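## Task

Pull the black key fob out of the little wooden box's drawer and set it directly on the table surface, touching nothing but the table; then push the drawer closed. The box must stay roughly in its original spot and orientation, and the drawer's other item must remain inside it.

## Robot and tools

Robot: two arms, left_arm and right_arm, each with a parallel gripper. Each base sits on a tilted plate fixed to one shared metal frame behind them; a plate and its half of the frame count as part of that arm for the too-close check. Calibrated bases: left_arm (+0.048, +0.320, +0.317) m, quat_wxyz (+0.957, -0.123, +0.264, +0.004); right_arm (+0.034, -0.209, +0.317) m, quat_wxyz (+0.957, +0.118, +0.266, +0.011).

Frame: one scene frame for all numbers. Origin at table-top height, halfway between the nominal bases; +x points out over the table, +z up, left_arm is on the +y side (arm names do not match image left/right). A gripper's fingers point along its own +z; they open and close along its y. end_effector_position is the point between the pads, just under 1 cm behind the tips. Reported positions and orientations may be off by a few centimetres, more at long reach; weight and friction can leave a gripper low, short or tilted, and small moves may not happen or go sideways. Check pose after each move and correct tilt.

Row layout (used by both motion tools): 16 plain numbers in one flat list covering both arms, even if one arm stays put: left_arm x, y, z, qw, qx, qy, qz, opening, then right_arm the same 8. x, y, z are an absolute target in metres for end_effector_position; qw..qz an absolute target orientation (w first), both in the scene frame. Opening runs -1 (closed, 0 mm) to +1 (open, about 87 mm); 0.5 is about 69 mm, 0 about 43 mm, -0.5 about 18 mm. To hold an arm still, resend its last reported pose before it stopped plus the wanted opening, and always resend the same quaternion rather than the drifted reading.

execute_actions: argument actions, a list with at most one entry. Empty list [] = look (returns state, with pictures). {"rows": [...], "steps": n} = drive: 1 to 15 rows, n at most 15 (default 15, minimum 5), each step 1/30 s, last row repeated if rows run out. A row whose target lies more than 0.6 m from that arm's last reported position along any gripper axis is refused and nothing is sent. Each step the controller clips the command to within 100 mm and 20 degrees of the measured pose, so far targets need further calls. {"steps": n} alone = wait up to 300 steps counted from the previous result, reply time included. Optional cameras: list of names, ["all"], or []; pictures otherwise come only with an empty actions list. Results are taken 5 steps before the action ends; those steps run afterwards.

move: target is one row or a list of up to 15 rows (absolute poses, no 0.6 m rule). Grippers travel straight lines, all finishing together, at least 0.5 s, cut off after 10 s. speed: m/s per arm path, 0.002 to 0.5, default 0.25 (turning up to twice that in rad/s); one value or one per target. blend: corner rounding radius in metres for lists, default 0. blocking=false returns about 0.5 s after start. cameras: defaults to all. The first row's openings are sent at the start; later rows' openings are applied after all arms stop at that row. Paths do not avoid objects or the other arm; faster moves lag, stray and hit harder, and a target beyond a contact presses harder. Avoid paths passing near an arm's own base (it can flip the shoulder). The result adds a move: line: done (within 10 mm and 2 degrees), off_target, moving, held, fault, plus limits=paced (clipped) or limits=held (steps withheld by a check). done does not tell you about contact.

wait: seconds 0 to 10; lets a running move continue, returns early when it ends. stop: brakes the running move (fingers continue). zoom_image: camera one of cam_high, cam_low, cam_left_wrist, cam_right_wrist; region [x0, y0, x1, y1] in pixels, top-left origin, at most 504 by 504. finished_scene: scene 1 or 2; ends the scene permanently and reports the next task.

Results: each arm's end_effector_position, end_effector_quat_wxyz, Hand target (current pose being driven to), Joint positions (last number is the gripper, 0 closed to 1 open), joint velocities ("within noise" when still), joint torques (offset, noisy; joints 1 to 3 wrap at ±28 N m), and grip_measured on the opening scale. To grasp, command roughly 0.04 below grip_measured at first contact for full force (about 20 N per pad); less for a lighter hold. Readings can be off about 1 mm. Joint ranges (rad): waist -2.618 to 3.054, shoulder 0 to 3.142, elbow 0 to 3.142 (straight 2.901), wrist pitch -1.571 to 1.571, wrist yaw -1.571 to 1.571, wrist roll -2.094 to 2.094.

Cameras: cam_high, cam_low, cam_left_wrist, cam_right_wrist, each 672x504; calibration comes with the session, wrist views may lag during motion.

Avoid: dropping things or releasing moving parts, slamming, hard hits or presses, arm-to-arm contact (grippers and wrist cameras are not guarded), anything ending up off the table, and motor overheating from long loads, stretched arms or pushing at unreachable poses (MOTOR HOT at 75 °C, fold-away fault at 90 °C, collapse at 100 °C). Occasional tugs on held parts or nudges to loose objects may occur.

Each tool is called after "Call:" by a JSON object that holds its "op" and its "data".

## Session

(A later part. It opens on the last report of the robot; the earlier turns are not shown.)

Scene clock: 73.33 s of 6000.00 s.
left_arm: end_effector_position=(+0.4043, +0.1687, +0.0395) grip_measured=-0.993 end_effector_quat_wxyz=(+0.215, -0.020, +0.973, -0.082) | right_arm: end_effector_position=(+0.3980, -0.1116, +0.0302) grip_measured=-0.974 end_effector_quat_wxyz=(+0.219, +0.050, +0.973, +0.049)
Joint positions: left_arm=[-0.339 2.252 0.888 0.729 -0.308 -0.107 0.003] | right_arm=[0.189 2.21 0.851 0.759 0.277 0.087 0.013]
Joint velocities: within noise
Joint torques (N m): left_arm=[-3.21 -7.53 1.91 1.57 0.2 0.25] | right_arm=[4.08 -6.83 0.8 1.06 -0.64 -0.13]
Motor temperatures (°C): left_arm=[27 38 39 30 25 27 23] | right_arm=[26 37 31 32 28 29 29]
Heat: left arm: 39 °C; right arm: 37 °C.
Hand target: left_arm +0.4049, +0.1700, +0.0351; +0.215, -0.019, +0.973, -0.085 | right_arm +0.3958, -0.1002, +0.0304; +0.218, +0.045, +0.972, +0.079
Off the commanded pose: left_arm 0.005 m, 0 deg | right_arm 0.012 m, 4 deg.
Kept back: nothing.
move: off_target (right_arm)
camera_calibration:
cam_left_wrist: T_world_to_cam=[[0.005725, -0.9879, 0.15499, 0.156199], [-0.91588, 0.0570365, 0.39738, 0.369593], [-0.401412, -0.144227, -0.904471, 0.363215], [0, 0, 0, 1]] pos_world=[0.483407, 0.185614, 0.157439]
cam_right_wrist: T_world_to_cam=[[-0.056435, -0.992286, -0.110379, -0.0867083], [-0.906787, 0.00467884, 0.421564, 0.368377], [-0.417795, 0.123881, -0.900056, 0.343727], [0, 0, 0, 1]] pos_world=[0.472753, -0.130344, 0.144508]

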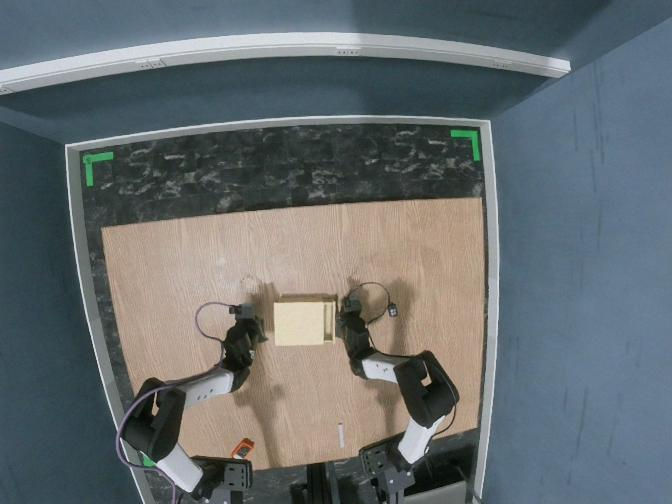

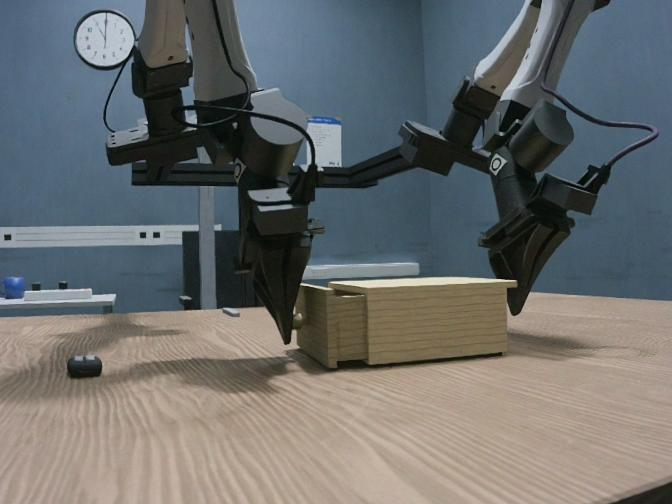

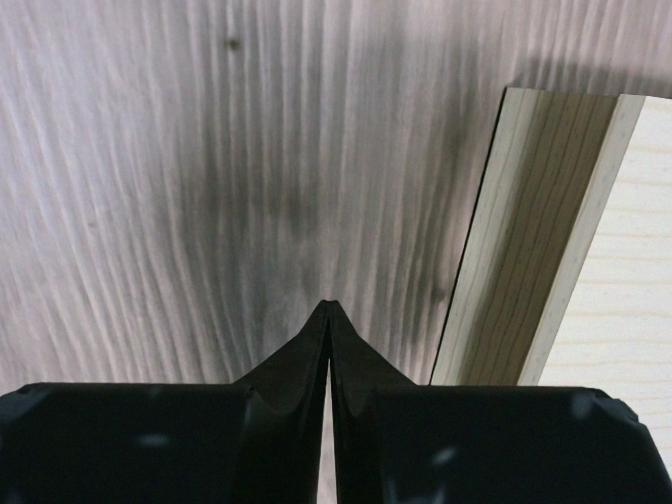

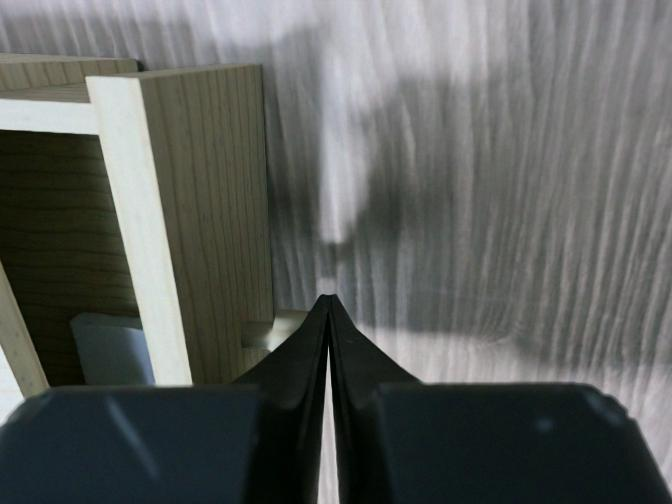

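Call:
{"op": "move", "data": {"target": [[0.405,0.120,0.033,0.2156,-0.0189,0.9726,-0.0851,-1,0.396,-0.093,0.030,0.2178,0.0444,0.9721,0.0795,-1],[0.405,0.085,0.033,0.2156,-0.0189,0.9726,-0.0851,-1,0.396,-0.085,0.030,0.2178,0.0444,0.9721,0.0795,-1]], "speed": [0.12,0.06], "blend": [0.01,0]}}

Scene clock: 75.23 s of 6000.00 s.
left_arm: end_effector_position=(+0.4150, +0.1374, +0.0376) grip_measured=-0.993 end_effector_quat_wxyz=(+0.225, -0.024, +0.974, -0.003) | right_arm: end_effector_position=(+0.3978, -0.1115, +0.0308) grip_measured=-0.974 end_effector_quat_wxyz=(+0.220, +0.051, +0.973, +0.043)
Joint positions: left_arm=[-0.473 2.345 1.051 0.621 -0.571 -0.171 0.003] | right_arm=[0.196 2.21 0.851 0.759 0.295 0.09 0.013]
Joint velocities: within noise
Joint torques (N m): left_arm=[-9.92 -5.98 4.03 1.5 1.07 -0.45] | right_arm=[7.27 -5.76 2.56 0.99 -0.49 0.09]
Motor temperatures (°C): left_arm=[27 38 39 30 25 27 23] | right_arm=[26 37 31 32 28 29 29]
Heat: left arm: 39 °C; right arm: 37 °C.
Hand target: left_arm +0.4019, +0.0887, +0.0383; +0.214, -0.018, +0.973, -0.083 | right_arm +0.3951, -0.0858, +0.0311; +0.217, +0.044, +0.972, +0.079
Off the commanded pose: left_arm 0.054 m, 10 deg | right_arm 0.027 m, 4 deg.
Kept back: nothing.
move: off_target (left_arm, right_arm)
camera_calibration:
cam_left_wrist: T_world_to_cam=[[0.0490067, -0.99879, 0.00419995, 0.114805], [-0.921761, -0.043607, 0.385298, 0.398704], [-0.384648, -0.0227535, -0.922783, 0.338396], [0, 0, 0, 1]] pos_world=[0.492047, 0.139752, 0.158164]
cam_right_wrist: T_world_to_cam=[[-0.0609961, -0.993207, -0.0990918, -0.0852186], [-0.906912, 0.0136837, 0.421097, 0.36904], [-0.416881, 0.115553, -0.901586, 0.342931], [0, 0, 0, 1]] pos_world=[0.472451, -0.129316, 0.145336]

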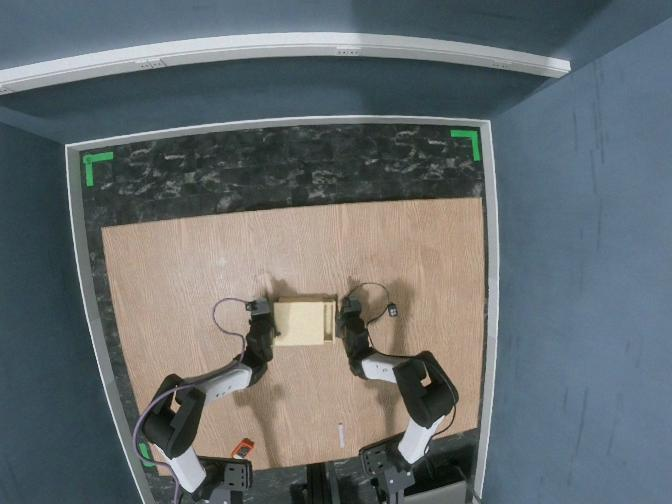

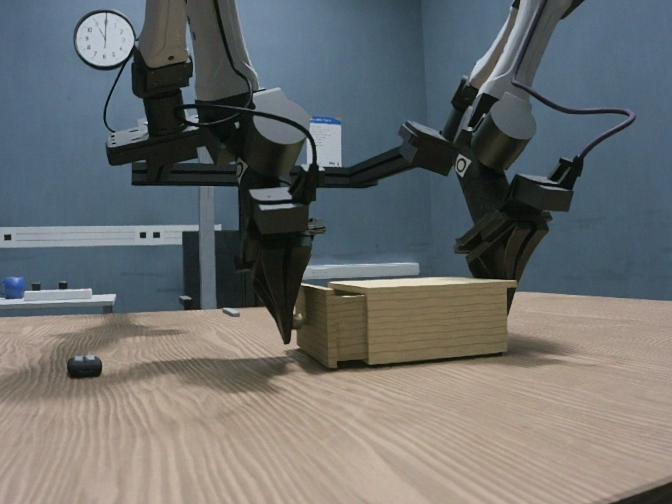

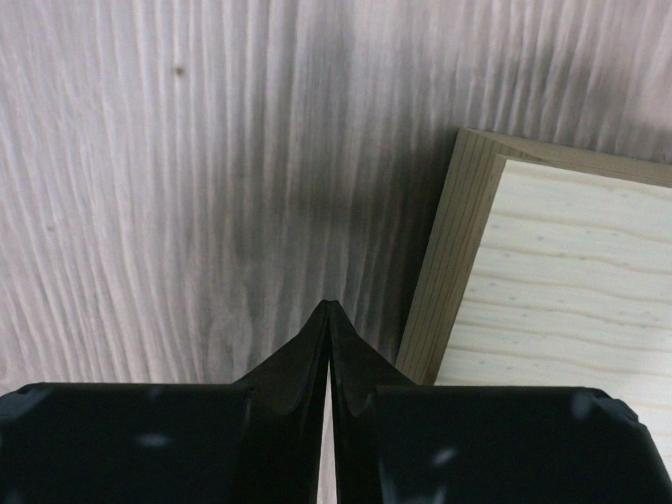

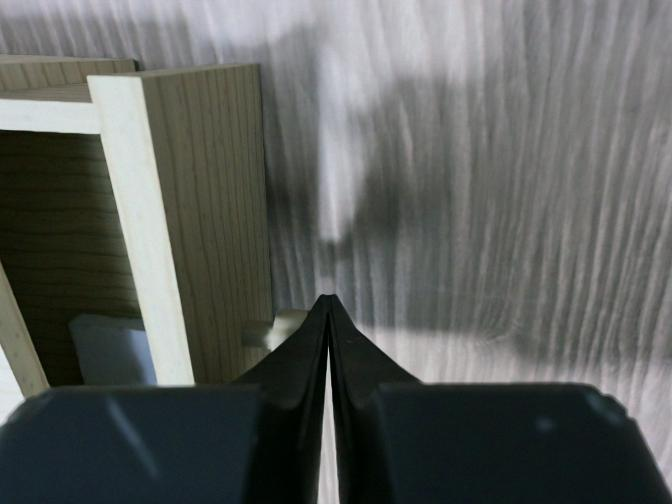

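Call:
{"op": "move", "data": {"target": [[0.405,0.085,0.033,0.2156,-0.0189,0.9726,-0.0851,-1,0.398,-0.060,0.030,0.2178,0.0444,0.9721,0.0795,-1]], "speed": 0.06}}

Scene clock: 76.47 s of 6000.00 s.
left_arm: end_effector_position=(+0.4147, +0.1377, +0.0376) grip_measured=-0.993 end_effector_quat_wxyz=(+0.225, -0.026, +0.974, -0.001) | right_arm: end_effector_position=(+0.3993, -0.0946, +0.0303) grip_measured=-0.974 end_effector_quat_wxyz=(+0.219, +0.051, +0.974, +0.027)
Joint positions: left_arm=[-0.473 2.346 1.051 0.619 -0.576 -0.176 0.003] | right_arm=[0.255 2.239 0.893 0.73 0.374 0.119 0.013]
Joint velocities: within noise
Joint torques (N m): left_arm=[-9.84 -6.02 3.97 1.49 1.11 -0.45] | right_arm=[8.29 -5.83 2.91 1 -0.72 0.2]
Motor temperatures (°C): left_arm=[27 38 39 30 25 27 23] | right_arm=[26 37 31 32 28 29 29]
Heat: left arm: 39 °C; right arm: 37 °C.
Hand target: left_arm +0.4017, +0.0887, +0.0383; +0.213, -0.018, +0.973, -0.082 | right_arm +0.3967, -0.0614, +0.0320; +0.217, +0.044, +0.972, +0.079
Off the commanded pose: left_arm 0.054 m, 10 deg | right_arm 0.035 m, 6 deg.
Kept back: nothing.
move: off_target (left_arm, right_arm)
camera_calibration:
cam_left_wrist: T_world_to_cam=[[0.0534717, -0.998567, 0.00217723, 0.113258], [-0.92122, -0.0484882, 0.386008, 0.398833], [-0.385349, -0.0226462, -0.922493, 0.338485], [0, 0, 0, 1]] pos_world=[0.491791, 0.1401, 0.15805]
cam_right_wrist: T_world_to_cam=[[-0.0674914, -0.995395, -0.0680689, -0.066895], [-0.905488, 0.0324603, 0.423128, 0.371497], [-0.41897, 0.0901931, -0.90351, 0.339626], [0, 0, 0, 1]] pos_world=[0.474164, -0.109278, 0.145112]

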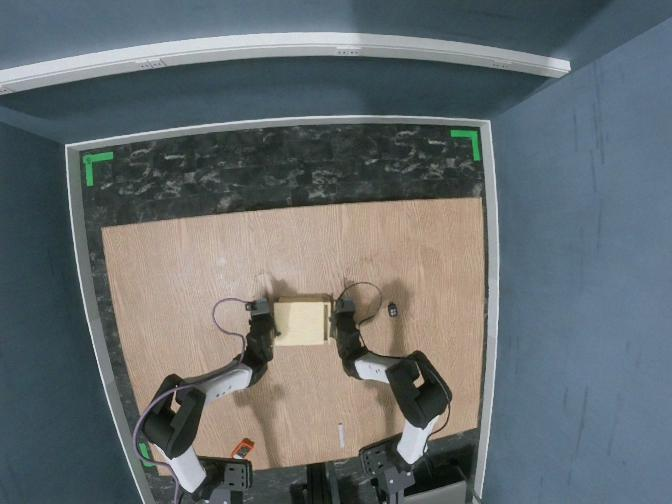

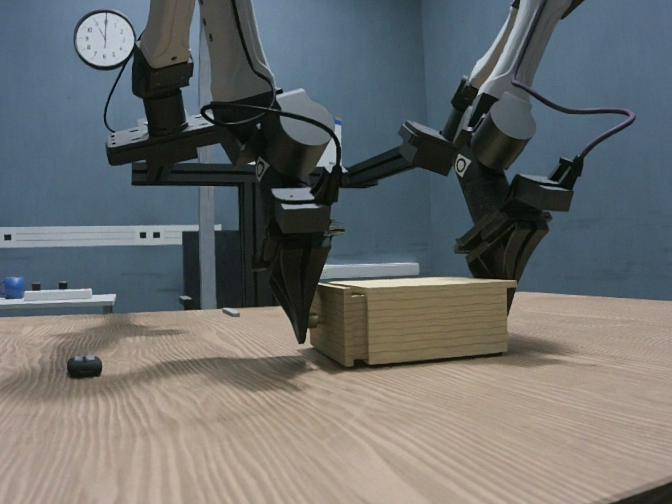

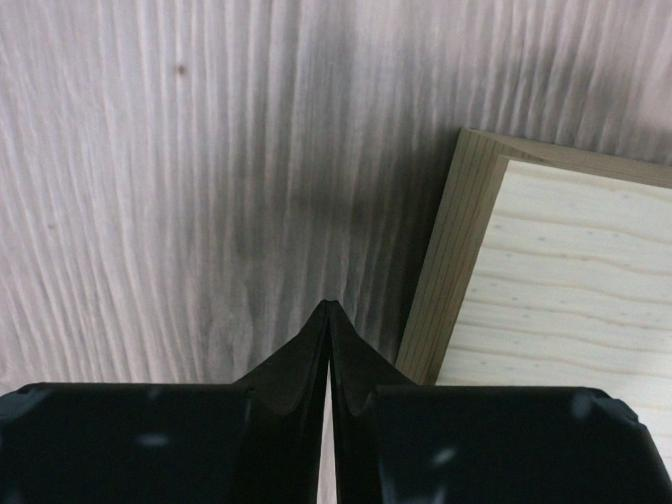

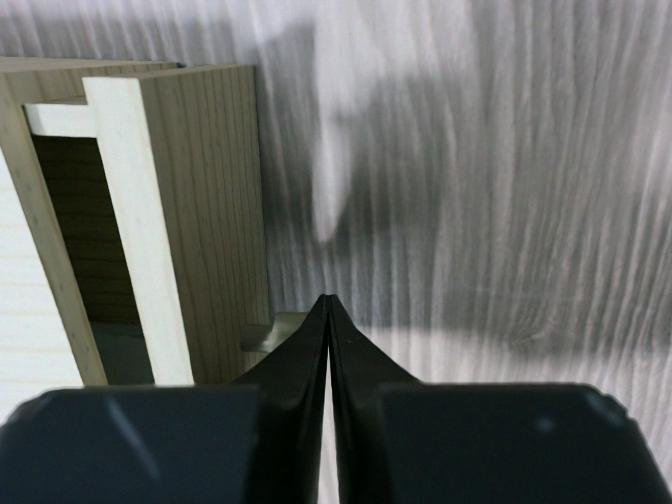

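Call:
{"op": "move", "data": {"target": [[0.405,0.085,0.033,0.2156,-0.0189,0.9726,-0.0851,-1,0.398,-0.035,0.030,0.2178,0.0444,0.9721,0.0795,-1]], "speed": 0.05}}

Call:
{"op": "zoom_image", "data": {"camera": "cam_low", "region": [270, 240, 530, 400]}}

Scene clock: 77.50 s of 6000.00 s.
left_arm: end_effector_position=(+0.4146, +0.1378, +0.0376) grip_measured=-0.993 end_effector_quat_wxyz=(+0.224, -0.027, +0.974, -0.001) | right_arm: end_effector_position=(+0.4004, -0.0783, +0.0301) grip_measured=-0.974 end_effector_quat_wxyz=(+0.220, +0.055, +0.974, +0.013)
Joint positions: left_arm=[-0.473 2.346 1.051 0.619 -0.576 -0.176 0.003] | right_arm=[0.308 2.268 0.935 0.705 0.446 0.155 0.013]
Joint velocities: within noise
Joint torques (N m): left_arm=[-9.83 -5.98 3.99 1.48 1.12 -0.44] | right_arm=[9.42 -5.78 3.54 1 -0.92 0.19]
Motor temperatures (°C): left_arm=[28 38 38 30 25 27 23] | right_arm=[26 37 31 32 28 29 29]
Heat: left arm: 38 °C; right arm: 37 °C.
Hand target: left_arm +0.4017, +0.0888, +0.0383; +0.213, -0.018, +0.973, -0.082 | right_arm +0.3959, -0.0371, +0.0331; +0.216, +0.044, +0.972, +0.078
Off the commanded pose: left_arm 0.054 m, 10 deg | right_arm 0.043 m, 8 deg.
Kept back: nothing.
move: off_target (left_arm, right_arm)
camera_calibration:
cam_left_wrist: T_world_to_cam=[[0.0543205, -0.998522, 0.00169365, 0.113042], [-0.921094, -0.0494533, 0.386186, 0.398863], [-0.385531, -0.0225378, -0.922419, 0.338501], [0, 0, 0, 1]] pos_world=[0.491752, 0.140229, 0.158014]
cam_right_wrist: T_world_to_cam=[[-0.0818652, -0.995714, -0.043042, -0.0456699], [-0.905153, 0.0562055, 0.421354, 0.373829], [-0.417129, 0.0734538, -0.905874, 0.336447], [0, 0, 0, 1]] pos_world=[0.474976, -0.0911987, 0.145299]

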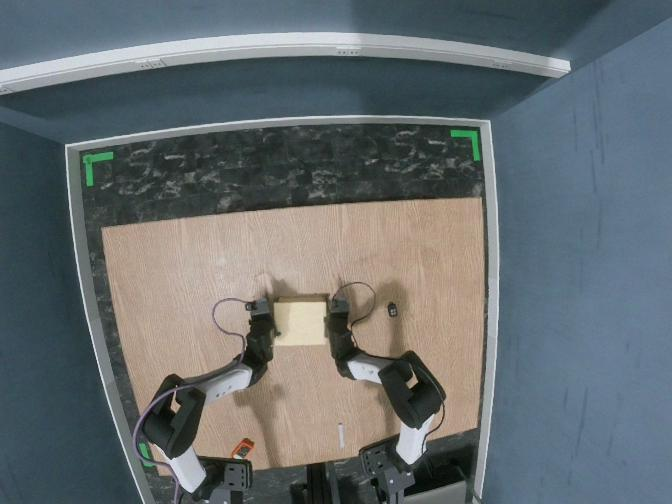

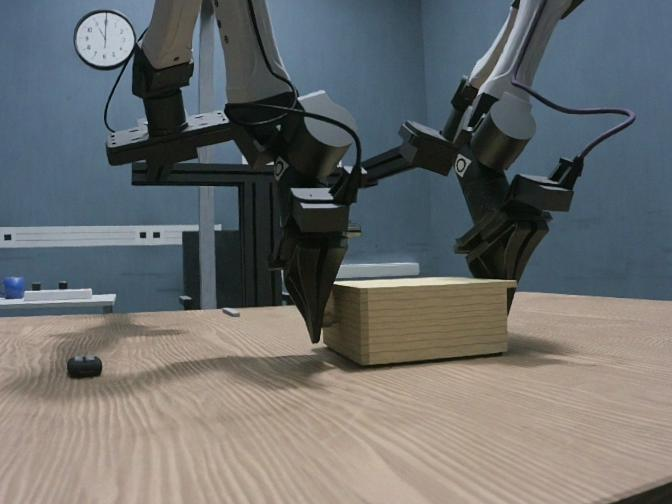

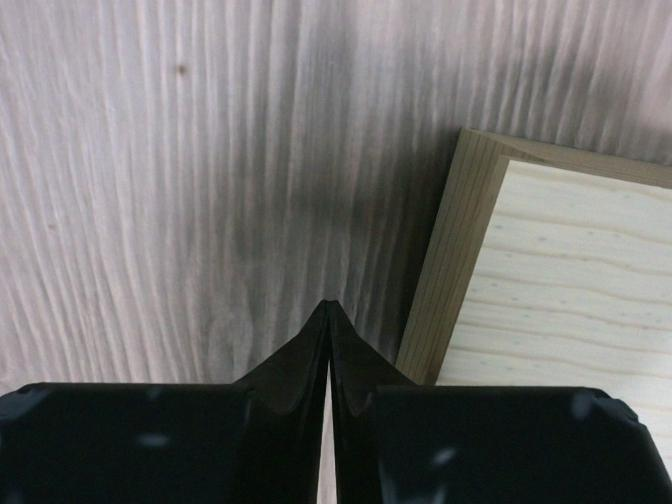

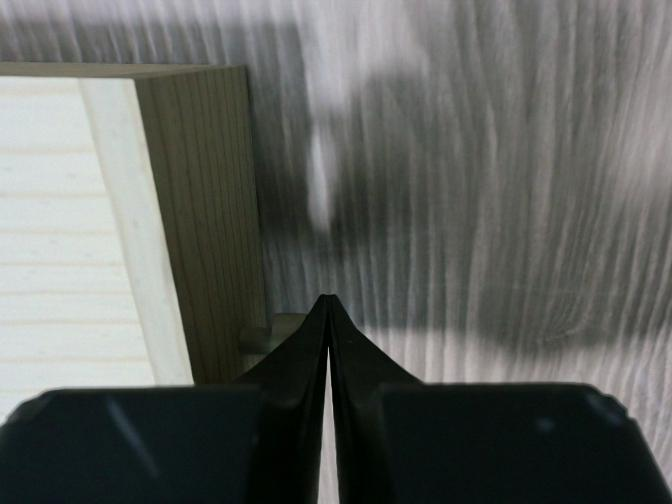

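Scaled by 1.938 from the camera's 672x504 image, which has a finer 960x720 frame.

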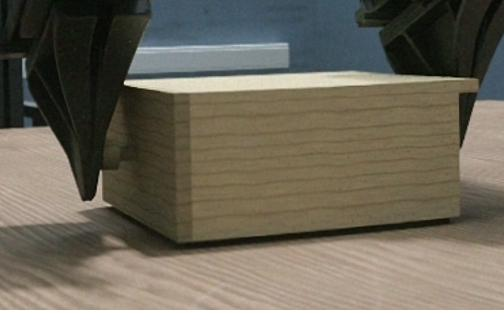

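Call:
{"op": "move", "data": {"target": [[0.405,0.093,0.033,0.2156,-0.0189,0.9726,-0.0851,-1,0.398,-0.080,0.030,0.2178,0.0444,0.9721,0.0795,-1]], "speed": 0.06}}

Scene clock: 78.83 s of 6000.00 s.
left_arm: end_effector_position=(+0.4139, +0.1329, +0.0370) grip_measured=-0.993 end_effector_quat_wxyz=(+0.223, -0.026, +0.974, -0.014) | right_arm: end_effector_position=(+0.3864, -0.0825, +0.0221) grip_measured=-0.974 end_effector_quat_wxyz=(+0.202, +0.045, +0.976, +0.062)
Joint positions: left_arm=[-0.473 2.348 1.051 0.622 -0.55 -0.18 0.003] | right_arm=[0.248 2.268 0.89 0.733 0.295 0.129 0.013]
Joint velocities: within noise
Joint torques (N m): left_arm=[-8.24 -6.64 2.99 1.6 1.01 -0.26] | right_arm=[4 -9.33 0.57 1.11 -0.42 -0.21]
Motor temperatures (°C): left_arm=[28 38 38 31 25 27 23] | right_arm=[27 37 31 32 28 29 29]
Heat: left arm: 38 °C; right arm: 37 °C.
Hand target: left_arm +0.4030, +0.0953, +0.0365; +0.214, -0.019, +0.973, -0.083 | right_arm +0.3981, -0.0801, +0.0301; +0.218, +0.044, +0.972, +0.079
Off the commanded pose: left_arm 0.041 m, 8 deg | right_arm 0.014 m, 3 deg.
Kept back: nothing.
move: off_target (left_arm, right_arm)
camera_calibration:
cam_left_wrist: T_world_to_cam=[[0.0473953, -0.998514, 0.0269069, 0.110141], [-0.920509, -0.0332021, 0.389309, 0.395618], [-0.387837, -0.0432194, -0.920714, 0.341239], [0, 0, 0, 1]] pos_world=[0.491295, 0.137861, 0.157203]
cam_right_wrist: T_world_to_cam=[[-0.0424369, -0.990227, -0.13285, -0.0641398], [-0.892334, -0.0222419, 0.450827, 0.352675], [-0.449376, 0.137678, -0.88267, 0.341007], [0, 0, 0, 1]] pos_world=[0.465222, -0.102618, 0.13348]

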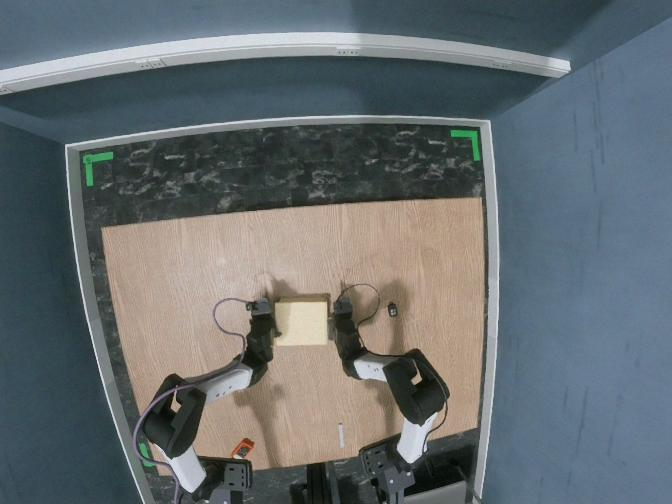

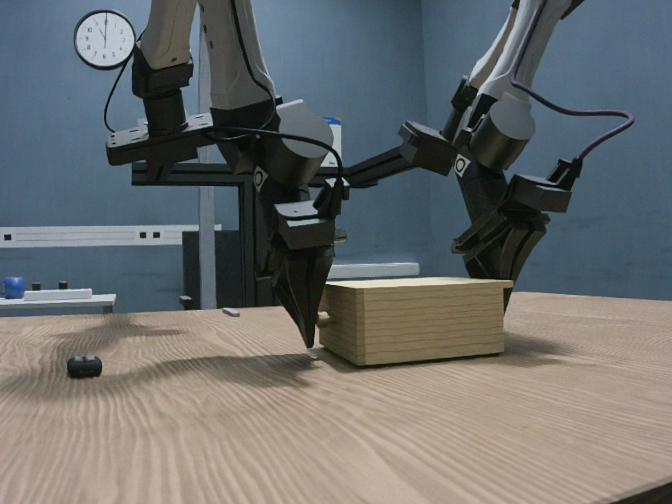

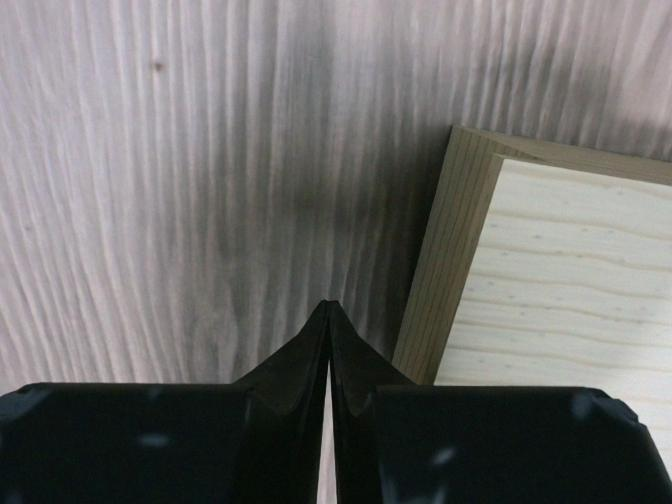

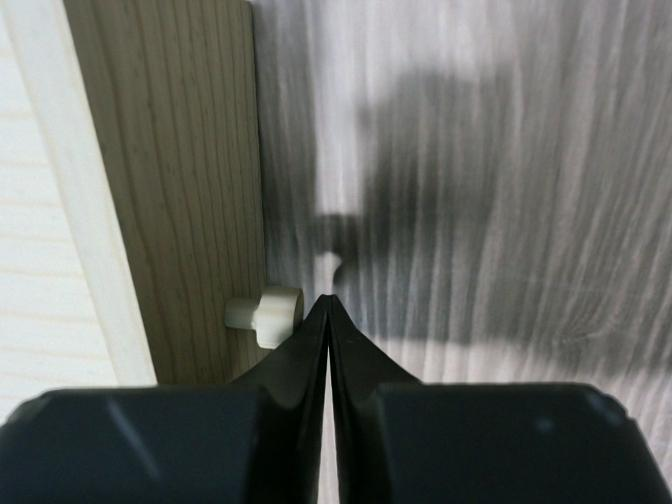

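Call:
{"op": "move", "data": {"target": [[0.405,0.078,0.033,0.2156,-0.0189,0.9726,-0.0851,-1,0.400,-0.097,0.035,0.2178,0.0444,0.9721,0.0795,-1]], "speed": 0.05}}

Call:
{"op": "zoom_image", "data": {"camera": "cam_low", "region": [270, 240, 530, 400]}}

Call:
{"op": "zoom_image", "data": {"camera": "cam_high", "region": [240, 270, 400, 370]}}

Scene clock: 79.80 s of 6000.00 s.
left_arm: end_effector_position=(+0.4130, +0.1178, +0.0367) grip_measured=-0.993 end_effector_quat_wxyz=(+0.223, -0.022, +0.974, -0.024) | right_arm: end_effector_position=(+0.3841, -0.0965, +0.0231) grip_measured=-0.974 end_effector_quat_wxyz=(+0.198, +0.043, +0.977, +0.066)
Joint positions: left_arm=[-0.499 2.37 1.08 0.61 -0.55 -0.192 0.003] | right_arm=[0.208 2.243 0.862 0.736 0.254 0.105 0.013]
Joint velocities: within noise
Joint torques (N m): left_arm=[-8.84 -6.32 4.11 1.51 0.82 -0.35] | right_arm=[3.52 -10.61 0.46 0.96 -0.35 -0.23]
Motor temperatures (°C): left_arm=[28 39 38 31 25 27 23] | right_arm=[27 37 31 32 28 29 29]
Heat: left arm: 39 °C; right arm: 37 °C.
Hand target: left_arm +0.4030, +0.0804, +0.0362; +0.214, -0.018, +0.973, -0.084 | right_arm +0.3998, -0.0970, +0.0347; +0.218, +0.044, +0.972, +0.079
Off the commanded pose: left_arm 0.041 m, 7 deg | right_arm 0.020 m, 3 deg.
Kept back: nothing.
move: off_target (left_arm, right_arm)
camera_calibration:
cam_left_wrist: T_world_to_cam=[[0.0342532, -0.998466, 0.0435002, 0.0998892], [-0.92113, -0.0146534, 0.38898, 0.392565], [-0.387746, -0.0533931, -0.920218, 0.341094], [0, 0, 0, 1]] pos_world=[0.49044, 0.1237, 0.156835]
cam_right_wrist: T_world_to_cam=[[-0.0374471, -0.989416, -0.140188, -0.0796707], [-0.888984, -0.0310888, 0.456882, 0.347542], [-0.456405, 0.141734, -0.878411, 0.345749], [0, 0, 0, 1]] pos_world=[0.463778, -0.117027, 0.133755]

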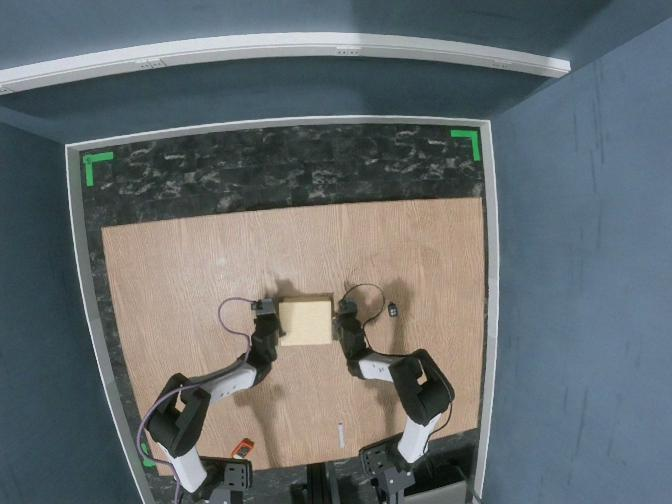

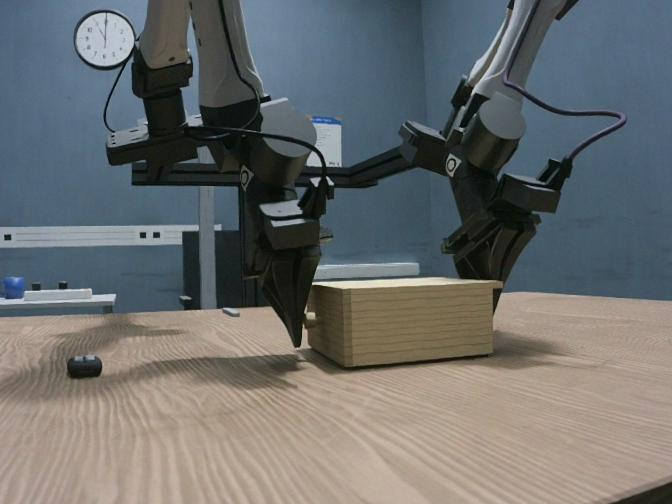

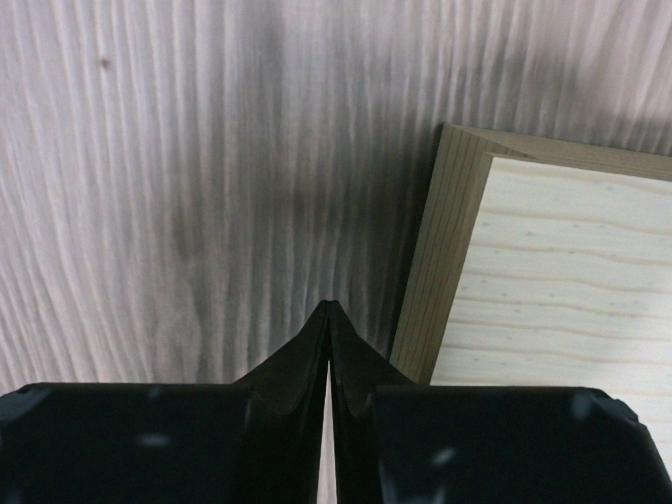

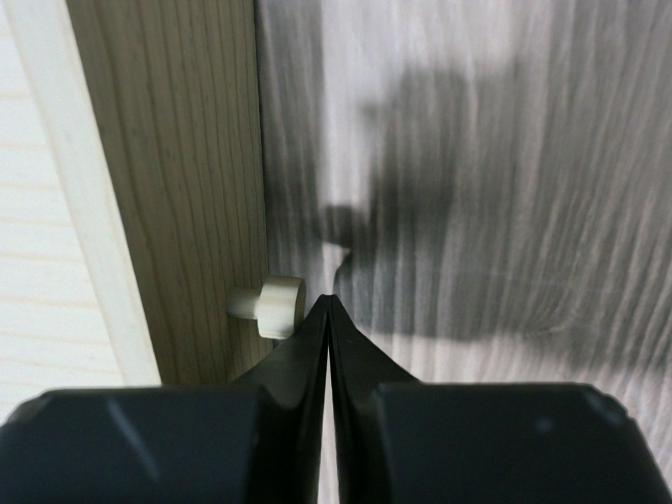

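Scaled by 1.938 from the camera's 672x504 image, which has a finer 960x720 frame.

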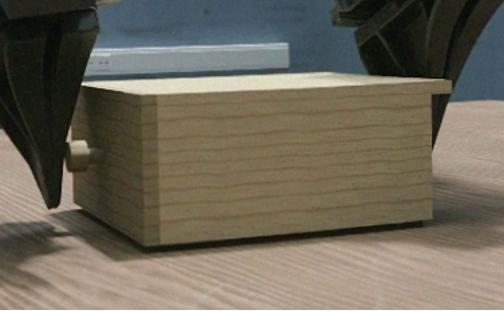

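Scaled by 3.150 from the camera's 672x504 image, which has a finer 960x720 frame.

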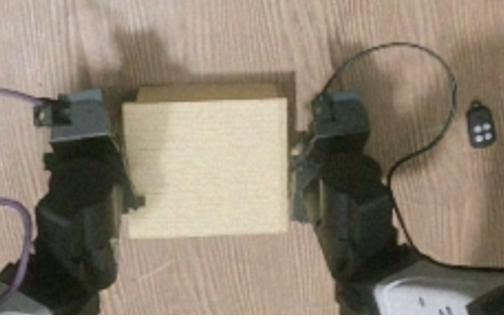

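Call:
{"op": "zoom_image", "data": {"camera": "cam_right_wrist", "region": [0, 0, 300, 390]}}

Call:
{"op": "zoom_image", "data": {"camera": "cam_low", "region": [300, 270, 380, 375]}}

Scaled by 1.292 from the camera's 672x504 image, which has a finer 960x720 frame.

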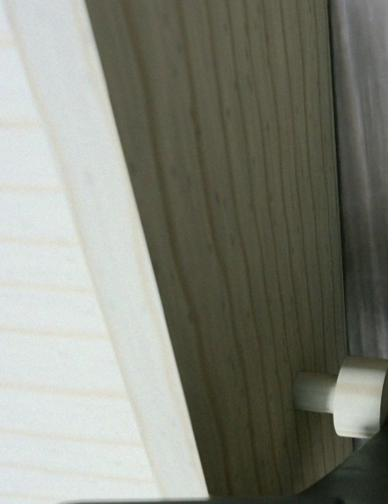

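Scaled by 4.800 from the camera's 672x504 image, which has a finer 960x720 frame.

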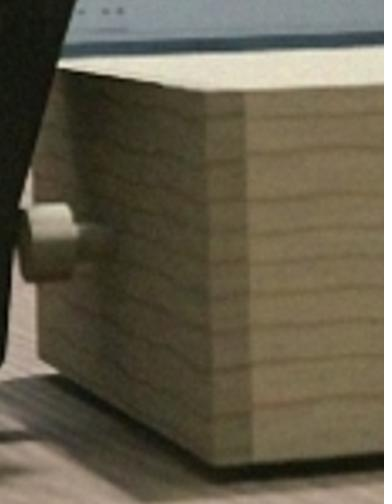

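Call:
{"op": "move", "data": {"target": [[0.405,0.19,0.05,0.2156,-0.0189,0.9726,-0.0851,-1,0.390,-0.150,0.05,0.2178,0.0444,0.9721,0.0795,-1]], "speed": 0.15, "cameras": ["cam_high","cam_low"]}}

Call:
{"op": "zoom_image", "data": {"camera": "cam_low", "region": [300, 270, 380, 375]}}

Call:
{"op": "zoom_image", "data": {"camera": "cam_high", "region": [260, 280, 360, 355]}}

Scene clock: 81.57 s of 6000.00 s.
left_arm: end_effector_position=(+0.3963, +0.1889, +0.0436) grip_measured=-0.993 end_effector_quat_wxyz=(+0.204, -0.018, +0.976, -0.077) | right_arm: end_effector_position=(+0.3751, -0.1453, +0.0394) grip_measured=-0.974 end_effector_quat_wxyz=(+0.195, +0.043, +0.977, +0.077)
Joint positions: left_arm=[-0.298 2.202 0.835 0.713 -0.282 -0.086 0.003] | right_arm=[0.075 2.114 0.74 0.739 0.126 0.03 0.013]
Joint velocities: within noise
Joint torques (N m): left_arm=[-3.36 -10.3 0.7 1.52 0.23 0.25] | right_arm=[2.25 -10.15 0.08 1.02 -0.18 -0.24]
Motor temperatures (°C): left_arm=[28 40 38 31 25 27 23] | right_arm=[26 37 31 32 28 29 29]
Heat: left arm: 40 °C; right arm: 37 °C.
Hand target: left_arm +0.4049, +0.1900, +0.0499; +0.216, -0.019, +0.973, -0.085 | right_arm +0.3898, -0.1500, +0.0496; +0.218, +0.044, +0.972, +0.079
Off the commanded pose: left_arm 0.011 m, 2 deg | right_arm 0.019 m, 3 deg.
Kept back: nothing.
move: off_target (left_arm, right_arm)
Images, in order (width x height): cam_high 672x504, cam_low 672x504.

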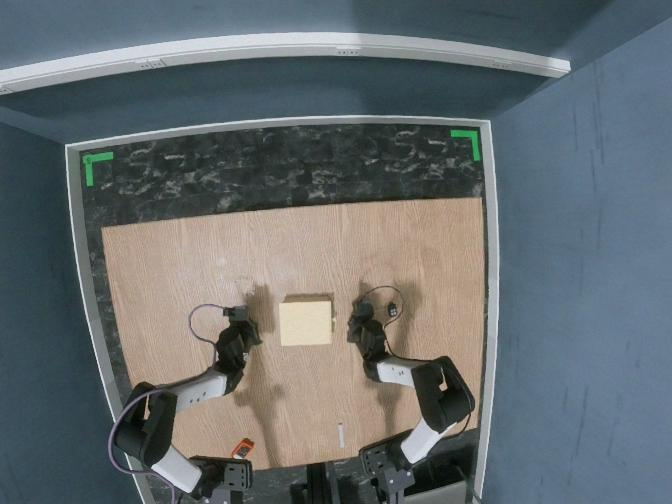

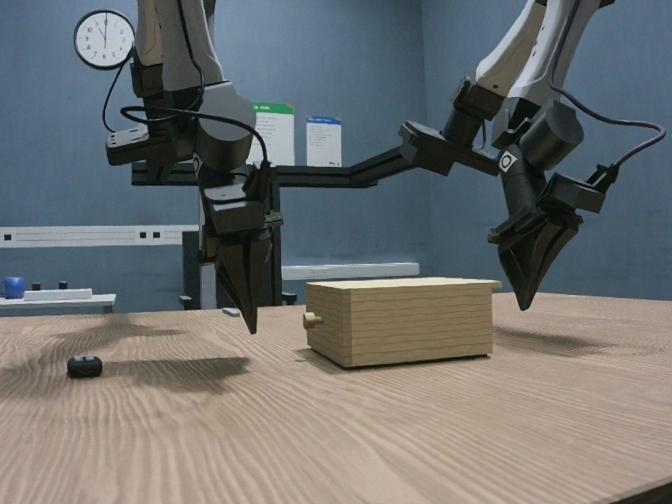

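Scaled by 4.800 from the camera's 672x504 image, which has a finer 960x720 frame.

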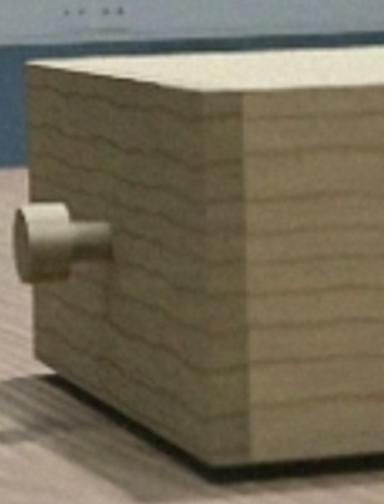

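Scaled by 5.040 from the camera's 672x504 image, which has a finer 960x720 frame.

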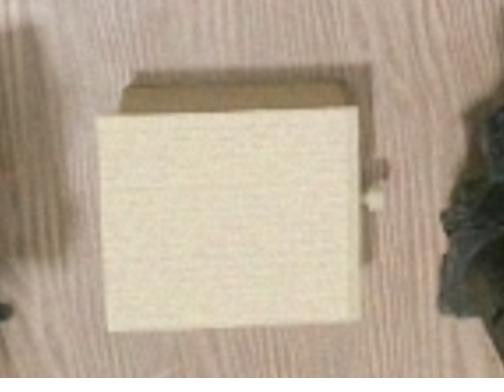

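Call:
{"op": "finished_scene", "data": {"scene": 1}}

The scene is finished: the task was done.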